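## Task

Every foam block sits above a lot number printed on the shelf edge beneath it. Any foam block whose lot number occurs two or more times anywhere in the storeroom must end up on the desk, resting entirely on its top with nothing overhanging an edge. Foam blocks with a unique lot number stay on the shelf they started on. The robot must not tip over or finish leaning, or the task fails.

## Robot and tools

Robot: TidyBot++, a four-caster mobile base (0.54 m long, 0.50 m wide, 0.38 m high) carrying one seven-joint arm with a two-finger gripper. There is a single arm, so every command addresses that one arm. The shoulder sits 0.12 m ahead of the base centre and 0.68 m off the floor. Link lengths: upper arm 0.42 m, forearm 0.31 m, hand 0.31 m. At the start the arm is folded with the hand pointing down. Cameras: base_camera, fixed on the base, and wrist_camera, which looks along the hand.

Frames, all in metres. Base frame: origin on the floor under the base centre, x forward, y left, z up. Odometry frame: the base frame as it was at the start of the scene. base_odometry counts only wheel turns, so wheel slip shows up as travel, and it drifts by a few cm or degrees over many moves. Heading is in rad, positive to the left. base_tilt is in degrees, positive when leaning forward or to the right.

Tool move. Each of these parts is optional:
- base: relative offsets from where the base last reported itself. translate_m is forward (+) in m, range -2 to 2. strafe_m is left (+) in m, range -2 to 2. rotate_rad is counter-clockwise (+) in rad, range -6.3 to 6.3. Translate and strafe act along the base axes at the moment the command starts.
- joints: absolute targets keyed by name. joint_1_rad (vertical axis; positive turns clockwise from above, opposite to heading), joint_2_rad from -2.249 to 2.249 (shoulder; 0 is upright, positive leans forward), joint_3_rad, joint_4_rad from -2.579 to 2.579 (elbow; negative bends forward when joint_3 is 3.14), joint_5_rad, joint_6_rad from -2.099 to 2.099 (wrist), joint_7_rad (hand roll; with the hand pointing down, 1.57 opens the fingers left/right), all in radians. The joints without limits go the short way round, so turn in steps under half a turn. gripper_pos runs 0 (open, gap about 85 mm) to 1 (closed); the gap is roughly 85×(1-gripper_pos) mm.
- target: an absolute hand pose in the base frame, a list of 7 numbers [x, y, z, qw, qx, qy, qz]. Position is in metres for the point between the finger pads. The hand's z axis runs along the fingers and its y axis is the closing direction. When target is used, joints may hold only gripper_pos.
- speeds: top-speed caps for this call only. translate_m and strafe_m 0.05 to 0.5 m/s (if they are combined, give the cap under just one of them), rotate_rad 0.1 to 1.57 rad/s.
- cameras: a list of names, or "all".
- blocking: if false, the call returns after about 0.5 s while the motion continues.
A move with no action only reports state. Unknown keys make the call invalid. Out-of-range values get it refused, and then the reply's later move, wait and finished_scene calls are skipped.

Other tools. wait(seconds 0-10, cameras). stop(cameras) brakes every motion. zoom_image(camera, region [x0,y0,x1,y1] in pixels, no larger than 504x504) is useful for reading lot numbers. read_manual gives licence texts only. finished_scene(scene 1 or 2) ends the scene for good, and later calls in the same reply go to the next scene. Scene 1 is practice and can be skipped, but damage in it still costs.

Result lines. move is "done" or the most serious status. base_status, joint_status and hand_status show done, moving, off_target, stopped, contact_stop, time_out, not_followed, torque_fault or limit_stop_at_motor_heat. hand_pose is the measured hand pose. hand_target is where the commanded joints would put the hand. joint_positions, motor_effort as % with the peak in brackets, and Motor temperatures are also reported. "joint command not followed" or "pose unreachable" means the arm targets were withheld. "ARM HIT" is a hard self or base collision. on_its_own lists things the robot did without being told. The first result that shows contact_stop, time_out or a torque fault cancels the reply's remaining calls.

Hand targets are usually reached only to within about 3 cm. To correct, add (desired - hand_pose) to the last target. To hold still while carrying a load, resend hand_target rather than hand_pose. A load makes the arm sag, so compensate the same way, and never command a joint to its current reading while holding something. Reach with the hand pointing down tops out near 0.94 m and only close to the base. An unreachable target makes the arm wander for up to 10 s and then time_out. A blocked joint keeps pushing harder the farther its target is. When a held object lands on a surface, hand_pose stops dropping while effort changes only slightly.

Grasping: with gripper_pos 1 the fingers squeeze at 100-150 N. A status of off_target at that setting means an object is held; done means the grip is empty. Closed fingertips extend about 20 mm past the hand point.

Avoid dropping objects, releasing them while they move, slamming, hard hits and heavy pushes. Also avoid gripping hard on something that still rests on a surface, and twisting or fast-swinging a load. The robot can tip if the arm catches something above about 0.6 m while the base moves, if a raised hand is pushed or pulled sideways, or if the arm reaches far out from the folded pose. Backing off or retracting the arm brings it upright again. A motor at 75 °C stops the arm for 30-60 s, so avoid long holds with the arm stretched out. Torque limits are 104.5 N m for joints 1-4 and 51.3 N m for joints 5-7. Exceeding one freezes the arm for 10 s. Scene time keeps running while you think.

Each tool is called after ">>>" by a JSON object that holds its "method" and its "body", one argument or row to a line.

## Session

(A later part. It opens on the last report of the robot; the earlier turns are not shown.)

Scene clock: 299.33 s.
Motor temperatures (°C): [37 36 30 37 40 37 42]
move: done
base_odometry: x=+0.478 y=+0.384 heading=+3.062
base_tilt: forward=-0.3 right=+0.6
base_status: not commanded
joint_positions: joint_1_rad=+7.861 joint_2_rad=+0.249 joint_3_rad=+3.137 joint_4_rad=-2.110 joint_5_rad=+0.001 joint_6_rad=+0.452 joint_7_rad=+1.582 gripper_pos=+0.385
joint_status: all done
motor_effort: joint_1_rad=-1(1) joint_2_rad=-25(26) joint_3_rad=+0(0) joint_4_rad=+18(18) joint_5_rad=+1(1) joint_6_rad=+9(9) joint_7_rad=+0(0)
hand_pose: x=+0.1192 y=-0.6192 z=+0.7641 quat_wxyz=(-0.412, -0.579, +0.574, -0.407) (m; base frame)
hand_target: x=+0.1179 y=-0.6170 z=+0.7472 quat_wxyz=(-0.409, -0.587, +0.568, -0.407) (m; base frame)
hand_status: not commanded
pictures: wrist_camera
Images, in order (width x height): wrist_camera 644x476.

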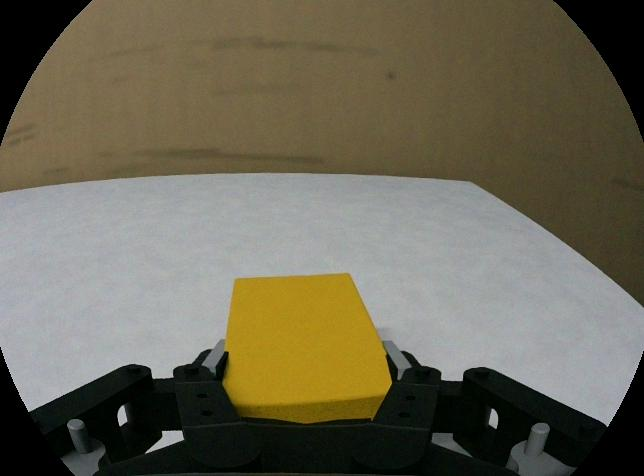

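>>> {"method": "zoom_image", "body": {
  "camera": "wrist_camera",
  "region": [180, 240, 450, 440]
}}

Scaled by 1.867.

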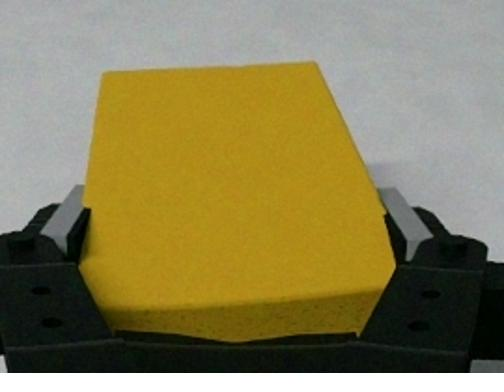

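>>> {"method": "move", "body": {
  "joints": {"joint_2_rad": 0.2800, "joint_4_rad": -2.142, "joint_6_rad": 0.511},
  "cameras": []
}}

>>> {"method": "move", "body": {
  "joints": {"joint_2_rad": 0.2830, "joint_4_rad": -2.145, "joint_6_rad": 0.517},
  "cameras": ["wrist_camera"]
}}

>>> {"method": "zoom_image", "body": {
  "camera": "wrist_camera",
  "region": [180, 240, 450, 440]
}}

Scene clock: 300.40 s.
Motor temperatures (°C): [37 36 30 37 40 37 42]
move: done
base_odometry: x=+0.478 y=+0.384 heading=+3.062
base_tilt: forward=-0.3 right=+0.6
base_status: not commanded
joint_positions: joint_1_rad=+7.861 joint_2_rad=+0.252 joint_3_rad=+3.137 joint_4_rad=-2.113 joint_5_rad=+0.001 joint_6_rad=+0.458 joint_7_rad=+1.582 gripper_pos=+0.385
joint_status: all done
motor_effort: joint_1_rad=+0(1) joint_2_rad=-25(27) joint_3_rad=+0(0) joint_4_rad=+17(18) joint_5_rad=+1(1) joint_6_rad=+9(9) joint_7_rad=+0(0)
hand_pose: x=+0.1192 y=-0.6191 z=+0.7624 quat_wxyz=(-0.412, -0.579, +0.574, -0.407) (m; base frame)
hand_target: x=+0.1180 y=-0.6167 z=+0.7456 quat_wxyz=(-0.409, -0.587, +0.568, -0.407) (m; base frame)
hand_status: not commanded
pictures: none
No camera images: "cameras" was empty.

Scene clock: 300.83 s.
Motor temperatures (°C): [37 36 30 37 40 37 42]
move: done
base_odometry: x=+0.478 y=+0.384 heading=+3.062
base_tilt: forward=-0.3 right=+0.6
base_status: not commanded
joint_positions: joint_1_rad=+7.861 joint_2_rad=+0.254 joint_3_rad=+3.137 joint_4_rad=-2.116 joint_5_rad=+0.001 joint_6_rad=+0.464 joint_7_rad=+1.582 gripper_pos=+0.385
joint_status: all done
motor_effort: joint_1_rad=+0(1) joint_2_rad=-25(26) joint_3_rad=+0(0) joint_4_rad=+17(18) joint_5_rad=+1(1) joint_6_rad=+8(10) joint_7_rad=+0(1)
hand_pose: x=+0.1192 y=-0.6190 z=+0.7613 quat_wxyz=(-0.412, -0.579, +0.574, -0.407) (m; base frame)
hand_target: x=+0.1182 y=-0.6165 z=+0.7440 quat_wxyz=(-0.408, -0.587, +0.568, -0.407) (m; base frame)
hand_status: not commanded
pictures: wrist_camera
Images, in order (width x height): wrist_camera 644x476.

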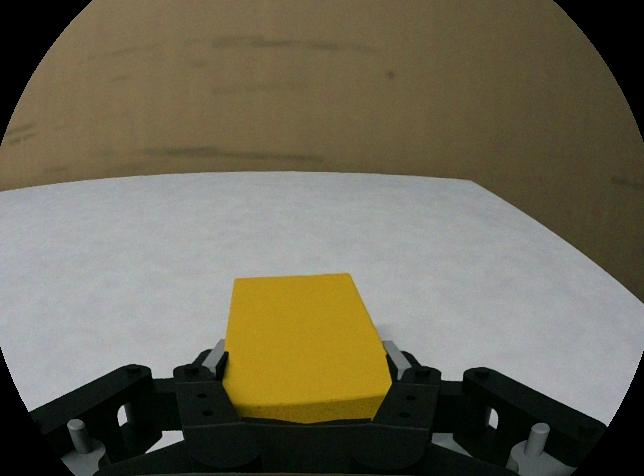

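Scaled by 1.867.

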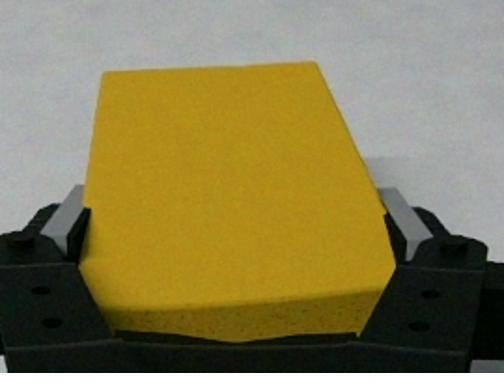

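>>> {"method": "move", "body": {
  "joints": {"joint_2_rad": 0.2860, "joint_4_rad": -2.148, "joint_6_rad": 0.523},
  "cameras": ["wrist_camera"]
}}

Scene clock: 301.47 s.
Motor temperatures (°C): [37 36 30 37 40 37 42]
move: done
base_odometry: x=+0.478 y=+0.384 heading=+3.062
base_tilt: forward=-0.4 right=+0.6
base_status: not commanded
joint_positions: joint_1_rad=+7.861 joint_2_rad=+0.256 joint_3_rad=+3.137 joint_4_rad=-2.118 joint_5_rad=+0.001 joint_6_rad=+0.471 joint_7_rad=+1.582 gripper_pos=+0.385
joint_status: all done
motor_effort: joint_1_rad=+0(1) joint_2_rad=-25(26) joint_3_rad=+0(0) joint_4_rad=+17(18) joint_5_rad=+0(1) joint_6_rad=+8(9) joint_7_rad=+0(0)
hand_pose: x=+0.1192 y=-0.6190 z=+0.7612 quat_wxyz=(-0.413, -0.579, +0.573, -0.408) (m; base frame)
hand_target: x=+0.1183 y=-0.6163 z=+0.7425 quat_wxyz=(-0.408, -0.587, +0.568, -0.408) (m; base frame)
hand_status: not commanded
pictures: wrist_camera
Images, in order (width x height): wrist_camera 644x476.

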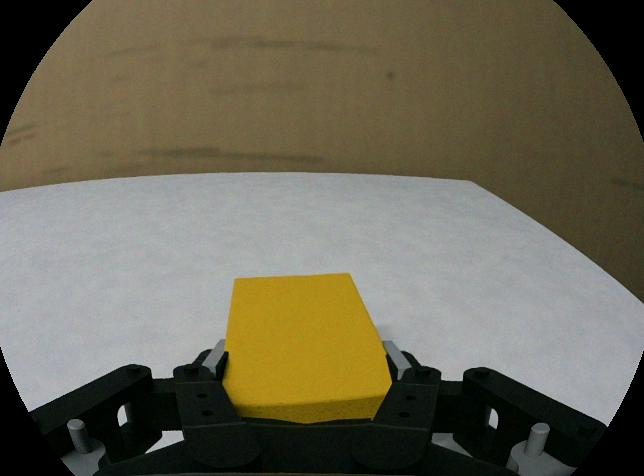

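>>> {"method": "move", "body": {
  "joints": {"joint_2_rad": 0.2815, "joint_4_rad": -2.1435, "joint_6_rad": 0.514},
  "cameras": ["wrist_camera"]
}}

>>> {"method": "move", "body": {
  "joints": {"gripper_pos": 0.33},
  "cameras": ["wrist_camera"]
}}

Scene clock: 302.47 s.
Motor temperatures (°C): [37 36 30 37 40 37 42]
move: done
base_odometry: x=+0.478 y=+0.384 heading=+3.062
base_tilt: forward=-0.4 right=+0.6
base_status: not commanded
joint_positions: joint_1_rad=+7.861 joint_2_rad=+0.256 joint_3_rad=+3.137 joint_4_rad=-2.118 joint_5_rad=+0.001 joint_6_rad=+0.471 joint_7_rad=+1.582 gripper_pos=+0.385
joint_status: all done
motor_effort: joint_1_rad=+0(1) joint_2_rad=-25(26) joint_3_rad=+0(0) joint_4_rad=+17(18) joint_5_rad=+1(1) joint_6_rad=+8(9) joint_7_rad=+0(1)
hand_pose: x=+0.1192 y=-0.6190 z=+0.7612 quat_wxyz=(-0.413, -0.579, +0.573, -0.408) (m; base frame)
hand_target: x=+0.1181 y=-0.6166 z=+0.7448 quat_wxyz=(-0.408, -0.587, +0.568, -0.407) (m; base frame)
hand_status: not commanded
pictures: wrist_camera
Images, in order (width x height): wrist_camera 644x476.

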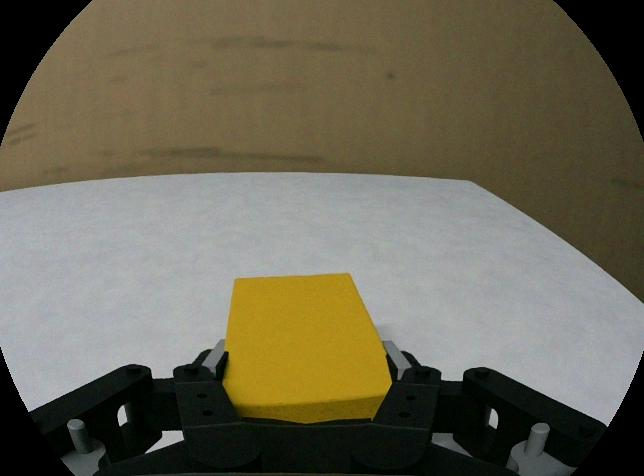

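Scene clock: 303.13 s.
Motor temperatures (°C): [37 36 30 37 40 37 42]
move: done
base_odometry: x=+0.478 y=+0.384 heading=+3.062
base_tilt: forward=-0.4 right=+0.6
base_status: not commanded
joint_positions: joint_1_rad=+7.861 joint_2_rad=+0.256 joint_3_rad=+3.137 joint_4_rad=-2.118 joint_5_rad=+0.001 joint_6_rad=+0.471 joint_7_rad=+1.582 gripper_pos=+0.329
joint_status: all done
motor_effort: joint_1_rad=+0(1) joint_2_rad=-26(26) joint_3_rad=+0(0) joint_4_rad=+17(18) joint_5_rad=+1(1) joint_6_rad=+9(9) joint_7_rad=+0(1)
hand_pose: x=+0.1192 y=-0.6190 z=+0.7612 quat_wxyz=(-0.413, -0.579, +0.573, -0.408) (m; base frame)
hand_target: x=+0.1181 y=-0.6166 z=+0.7448 quat_wxyz=(-0.408, -0.587, +0.568, -0.407) (m; base frame)
hand_status: not commanded
pictures: wrist_camera
Images, in order (width x height): wrist_camera 644x476.

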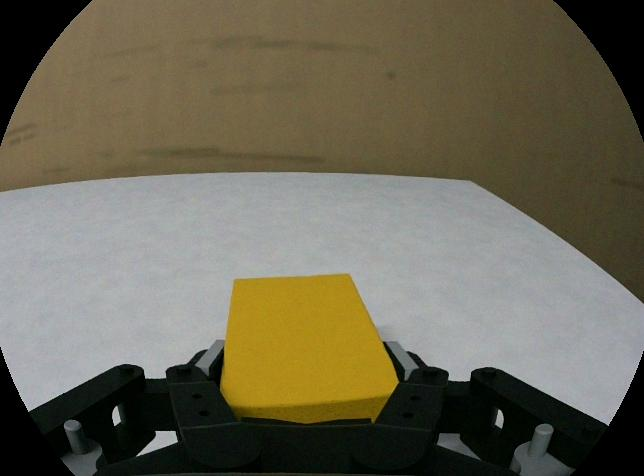

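>>> {"method": "move", "body": {
  "joints": {"gripper_pos": 0.2},
  "cameras": ["wrist_camera"]
}}

>>> {"method": "move", "body": {
  "joints": {"gripper_pos": 0.05},
  "cameras": ["wrist_camera"]
}}

Scene clock: 303.90 s.
Motor temperatures (°C): [37 36 30 37 40 37 42]
move: done
base_odometry: x=+0.478 y=+0.384 heading=+3.062
base_tilt: forward=-0.3 right=+0.6
base_status: not commanded
joint_positions: joint_1_rad=+7.861 joint_2_rad=+0.256 joint_3_rad=+3.137 joint_4_rad=-2.118 joint_5_rad=+0.001 joint_6_rad=+0.471 joint_7_rad=+1.582 gripper_pos=+0.200
joint_status: all done
motor_effort: joint_1_rad=+0(1) joint_2_rad=-26(26) joint_3_rad=+0(0) joint_4_rad=+17(18) joint_5_rad=+1(1) joint_6_rad=+8(9) joint_7_rad=+0(1)
hand_pose: x=+0.1192 y=-0.6190 z=+0.7612 quat_wxyz=(-0.413, -0.579, +0.573, -0.408) (m; base frame)
hand_target: x=+0.1181 y=-0.6166 z=+0.7448 quat_wxyz=(-0.408, -0.587, +0.568, -0.407) (m; base frame)
hand_status: not commanded
pictures: wrist_camera
Images, in order (width x height): wrist_camera 644x476.

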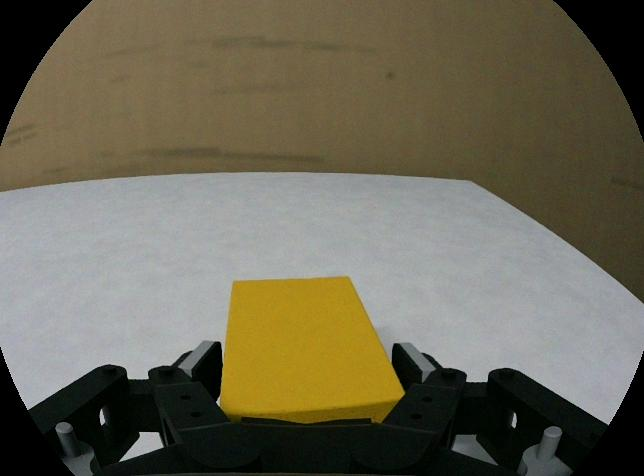

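Scene clock: 304.47 s.
Motor temperatures (°C): [37 36 30 37 40 37 42]
move: done
base_odometry: x=+0.478 y=+0.384 heading=+3.062
base_tilt: forward=-0.3 right=+0.6
base_status: not commanded
joint_positions: joint_1_rad=+7.861 joint_2_rad=+0.256 joint_3_rad=+3.137 joint_4_rad=-2.118 joint_5_rad=+0.001 joint_6_rad=+0.471 joint_7_rad=+1.582 gripper_pos=+0.050
joint_status: all done
motor_effort: joint_1_rad=+0(1) joint_2_rad=-26(26) joint_3_rad=+0(0) joint_4_rad=+17(18) joint_5_rad=+1(1) joint_6_rad=+8(9) joint_7_rad=+0(1)
hand_pose: x=+0.1192 y=-0.6190 z=+0.7612 quat_wxyz=(-0.413, -0.579, +0.573, -0.408) (m; base frame)
hand_target: x=+0.1181 y=-0.6166 z=+0.7448 quat_wxyz=(-0.408, -0.587, +0.568, -0.407) (m; base frame)
hand_status: not commanded
pictures: wrist_camera
Images, in order (width x height): wrist_camera 644x476.

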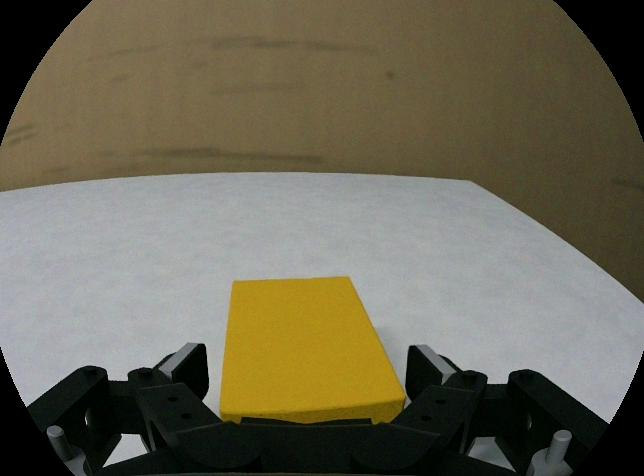

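>>> {"method": "move", "body": {
  "joints": {"joint_2_rad": 0.17, "joint_4_rad": -2.012, "joint_6_rad": 0.255},
  "cameras": ["wrist_camera"]
}}

>>> {"method": "move", "body": {
  "joints": {"joint_2_rad": 0.05, "joint_4_rad": -1.83, "joint_6_rad": 0.0},
  "cameras": ["wrist_camera"]
}}

Scene clock: 306.40 s.
Motor temperatures (°C): [37 36 30 37 40 37 42]
move: done
base_odometry: x=+0.478 y=+0.384 heading=+3.062
base_tilt: forward=-0.3 right=+0.6
base_status: not commanded
joint_positions: joint_1_rad=+7.861 joint_2_rad=+0.164 joint_3_rad=+3.137 joint_4_rad=-2.019 joint_5_rad=+0.001 joint_6_rad=+0.302 joint_7_rad=+1.582 gripper_pos=+0.050
joint_status: all done
motor_effort: joint_1_rad=-1(1) joint_2_rad=-24(28) joint_3_rad=+0(0) joint_4_rad=+19(20) joint_5_rad=+1(1) joint_6_rad=+8(9) joint_7_rad=+0(1)
hand_pose: x=+0.1192 y=-0.6222 z=+0.8211 quat_wxyz=(-0.419, -0.574, +0.568, -0.414) (m; base frame)
hand_target: x=+0.1128 y=-0.6203 z=+0.8074 quat_wxyz=(-0.410, -0.589, +0.573, -0.397) (m; base frame)
hand_status: not commanded
pictures: wrist_camera
Images, in order (width x height): wrist_camera 644x476.

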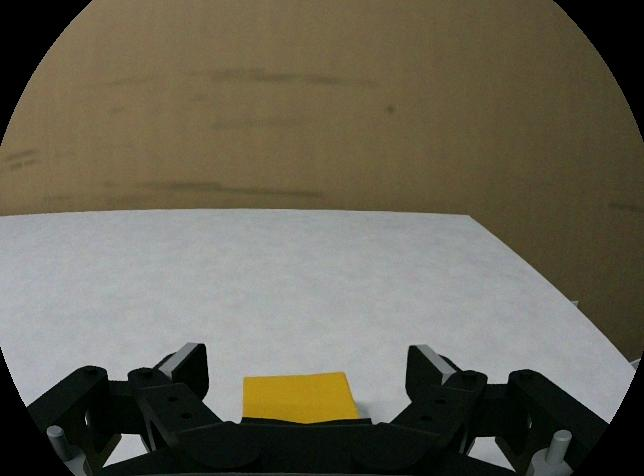

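Scene clock: 307.87 s.
Motor temperatures (°C): [37 36 30 37 40 37 42]
move: done
base_odometry: x=+0.478 y=+0.384 heading=+3.062
base_tilt: forward=-0.3 right=+0.6
base_status: not commanded
joint_positions: joint_1_rad=+7.861 joint_2_rad=+0.042 joint_3_rad=+3.137 joint_4_rad=-1.837 joint_5_rad=+0.001 joint_6_rad=+0.050 joint_7_rad=+1.582 gripper_pos=+0.050
joint_status: all done
motor_effort: joint_1_rad=+0(1) joint_2_rad=-22(27) joint_3_rad=+0(0) joint_4_rad=+21(22) joint_5_rad=+1(1) joint_6_rad=+9(10) joint_7_rad=+0(1)
hand_pose: x=+0.1192 y=-0.6183 z=+0.9274 quat_wxyz=(-0.434, -0.563, +0.557, -0.428) (m; base frame)
hand_target: x=+0.1074 y=-0.6169 z=+0.9117 quat_wxyz=(-0.429, -0.576, +0.566, -0.404) (m; base frame)
hand_status: not commanded
pictures: wrist_camera
Images, in order (width x height): wrist_camera 644x476.

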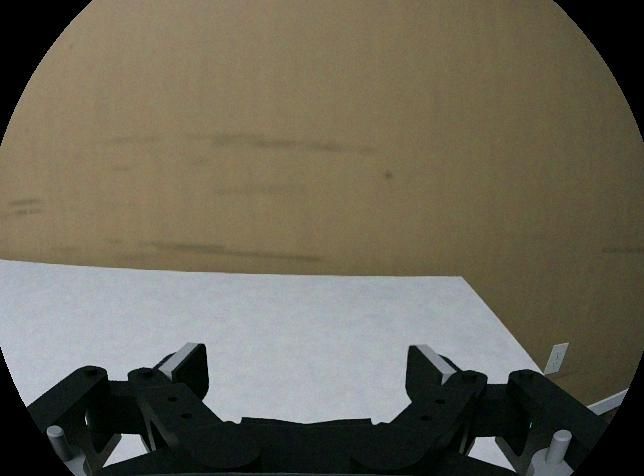

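>>> {"method": "move", "body": {
  "joints": {"joint_2_rad": -0.74, "joint_4_rad": -2.15, "joint_6_rad": -0.73},
  "cameras": ["wrist_camera"]
}}

>>> {"method": "move", "body": {
  "joints": {"joint_1_rad": 7.2},
  "cameras": ["wrist_camera", "base_camera"]
}}

Scene clock: 310.20 s.
Motor temperatures (°C): [37 36 30 37 40 37 42]
move: done
base_odometry: x=+0.478 y=+0.384 heading=+3.062
base_tilt: forward=-0.3 right=+0.6
base_status: not commanded
joint_positions: joint_1_rad=+7.861 joint_2_rad=-0.726 joint_3_rad=+3.137 joint_4_rad=-2.119 joint_5_rad=+0.001 joint_6_rad=-0.677 joint_7_rad=+1.582 gripper_pos=+0.050
joint_status: all done
motor_effort: joint_1_rad=-1(1) joint_2_rad=+3(24) joint_3_rad=+1(1) joint_4_rad=+22(23) joint_5_rad=+1(1) joint_6_rad=+8(9) joint_7_rad=+0(1)
hand_pose: x=+0.1200 y=-0.3033 z=+0.9034 quat_wxyz=(-0.365, -0.611, +0.604, -0.357) (m; base frame)
hand_target: x=+0.0998 y=-0.2884 z=+0.8756 quat_wxyz=(-0.361, -0.612, +0.628, -0.318) (m; base frame)
hand_status: not commanded
pictures: wrist_camera
Images, in order (width x height): wrist_camera 644x476.

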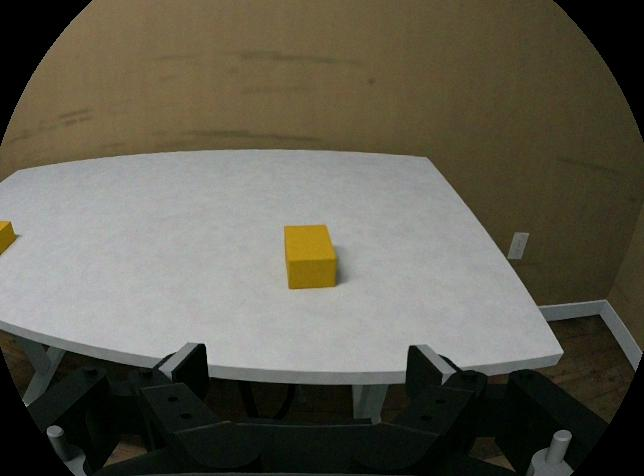

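Scene clock: 312.13 s.
Motor temperatures (°C): [37 36 30 37 40 37 42]
move: done
base_odometry: x=+0.478 y=+0.384 heading=+3.062
base_tilt: forward=-0.4 right=+0.6
base_status: not commanded
joint_positions: joint_1_rad=+7.219 joint_2_rad=-0.726 joint_3_rad=+3.137 joint_4_rad=-2.119 joint_5_rad=+0.002 joint_6_rad=-0.681 joint_7_rad=+1.582 gripper_pos=+0.050
joint_status: all done
motor_effort: joint_1_rad=-1(2) joint_2_rad=+3(4) joint_3_rad=+1(1) joint_4_rad=+21(23) joint_5_rad=+1(1) joint_6_rad=+8(8) joint_7_rad=+0(1)
hand_pose: x=+0.3009 y=-0.2419 z=+0.9021 quat_wxyz=(-0.233, -0.772, +0.381, -0.452) (m; base frame)
hand_target: x=+0.2842 y=-0.2372 z=+0.8756 quat_wxyz=(-0.236, -0.785, +0.390, -0.419) (m; base frame)
hand_status: not commanded
pictures: base_camera, wrist_camera
Images, in order (width x height): base_camera 644x364, wrist_camera 644x476.

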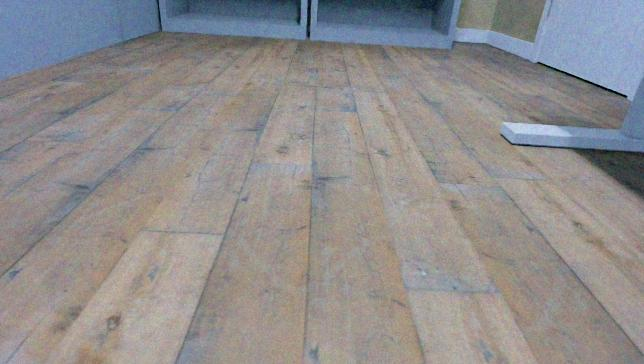

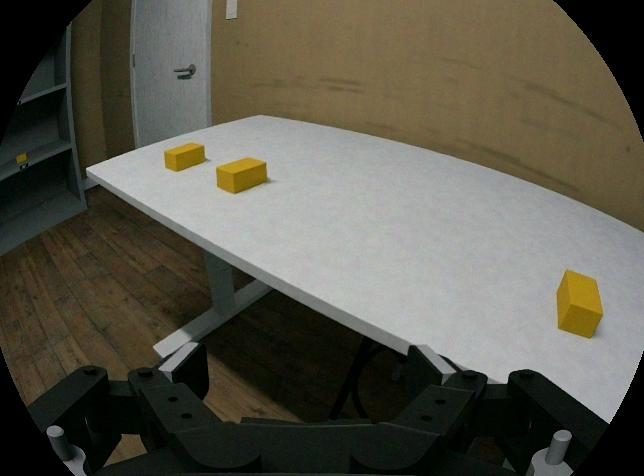

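>>> {"method": "zoom_image", "body": {
  "camera": "wrist_camera",
  "region": [80, 110, 300, 220]
}}

>>> {"method": "zoom_image", "body": {
  "camera": "wrist_camera",
  "region": [0, 120, 80, 200]
}}

Scaled by 2.291.

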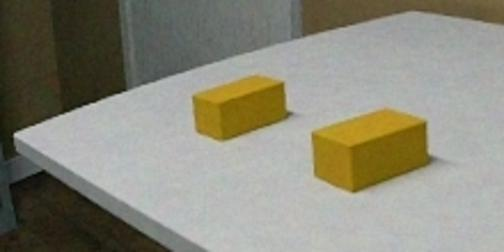

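Scaled by 6.300.

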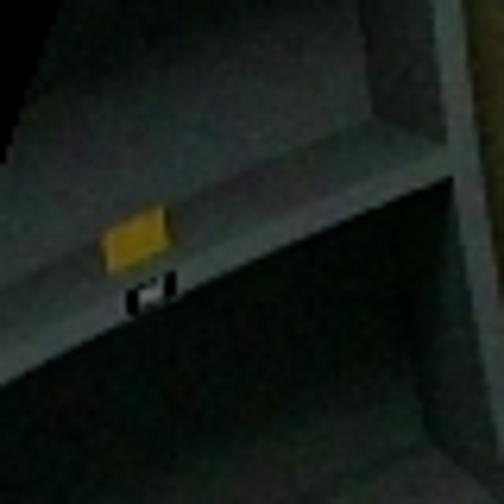

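>>> {"method": "finished_scene", "body": {
  "scene": 2
}}

The scene is finished: the task was done.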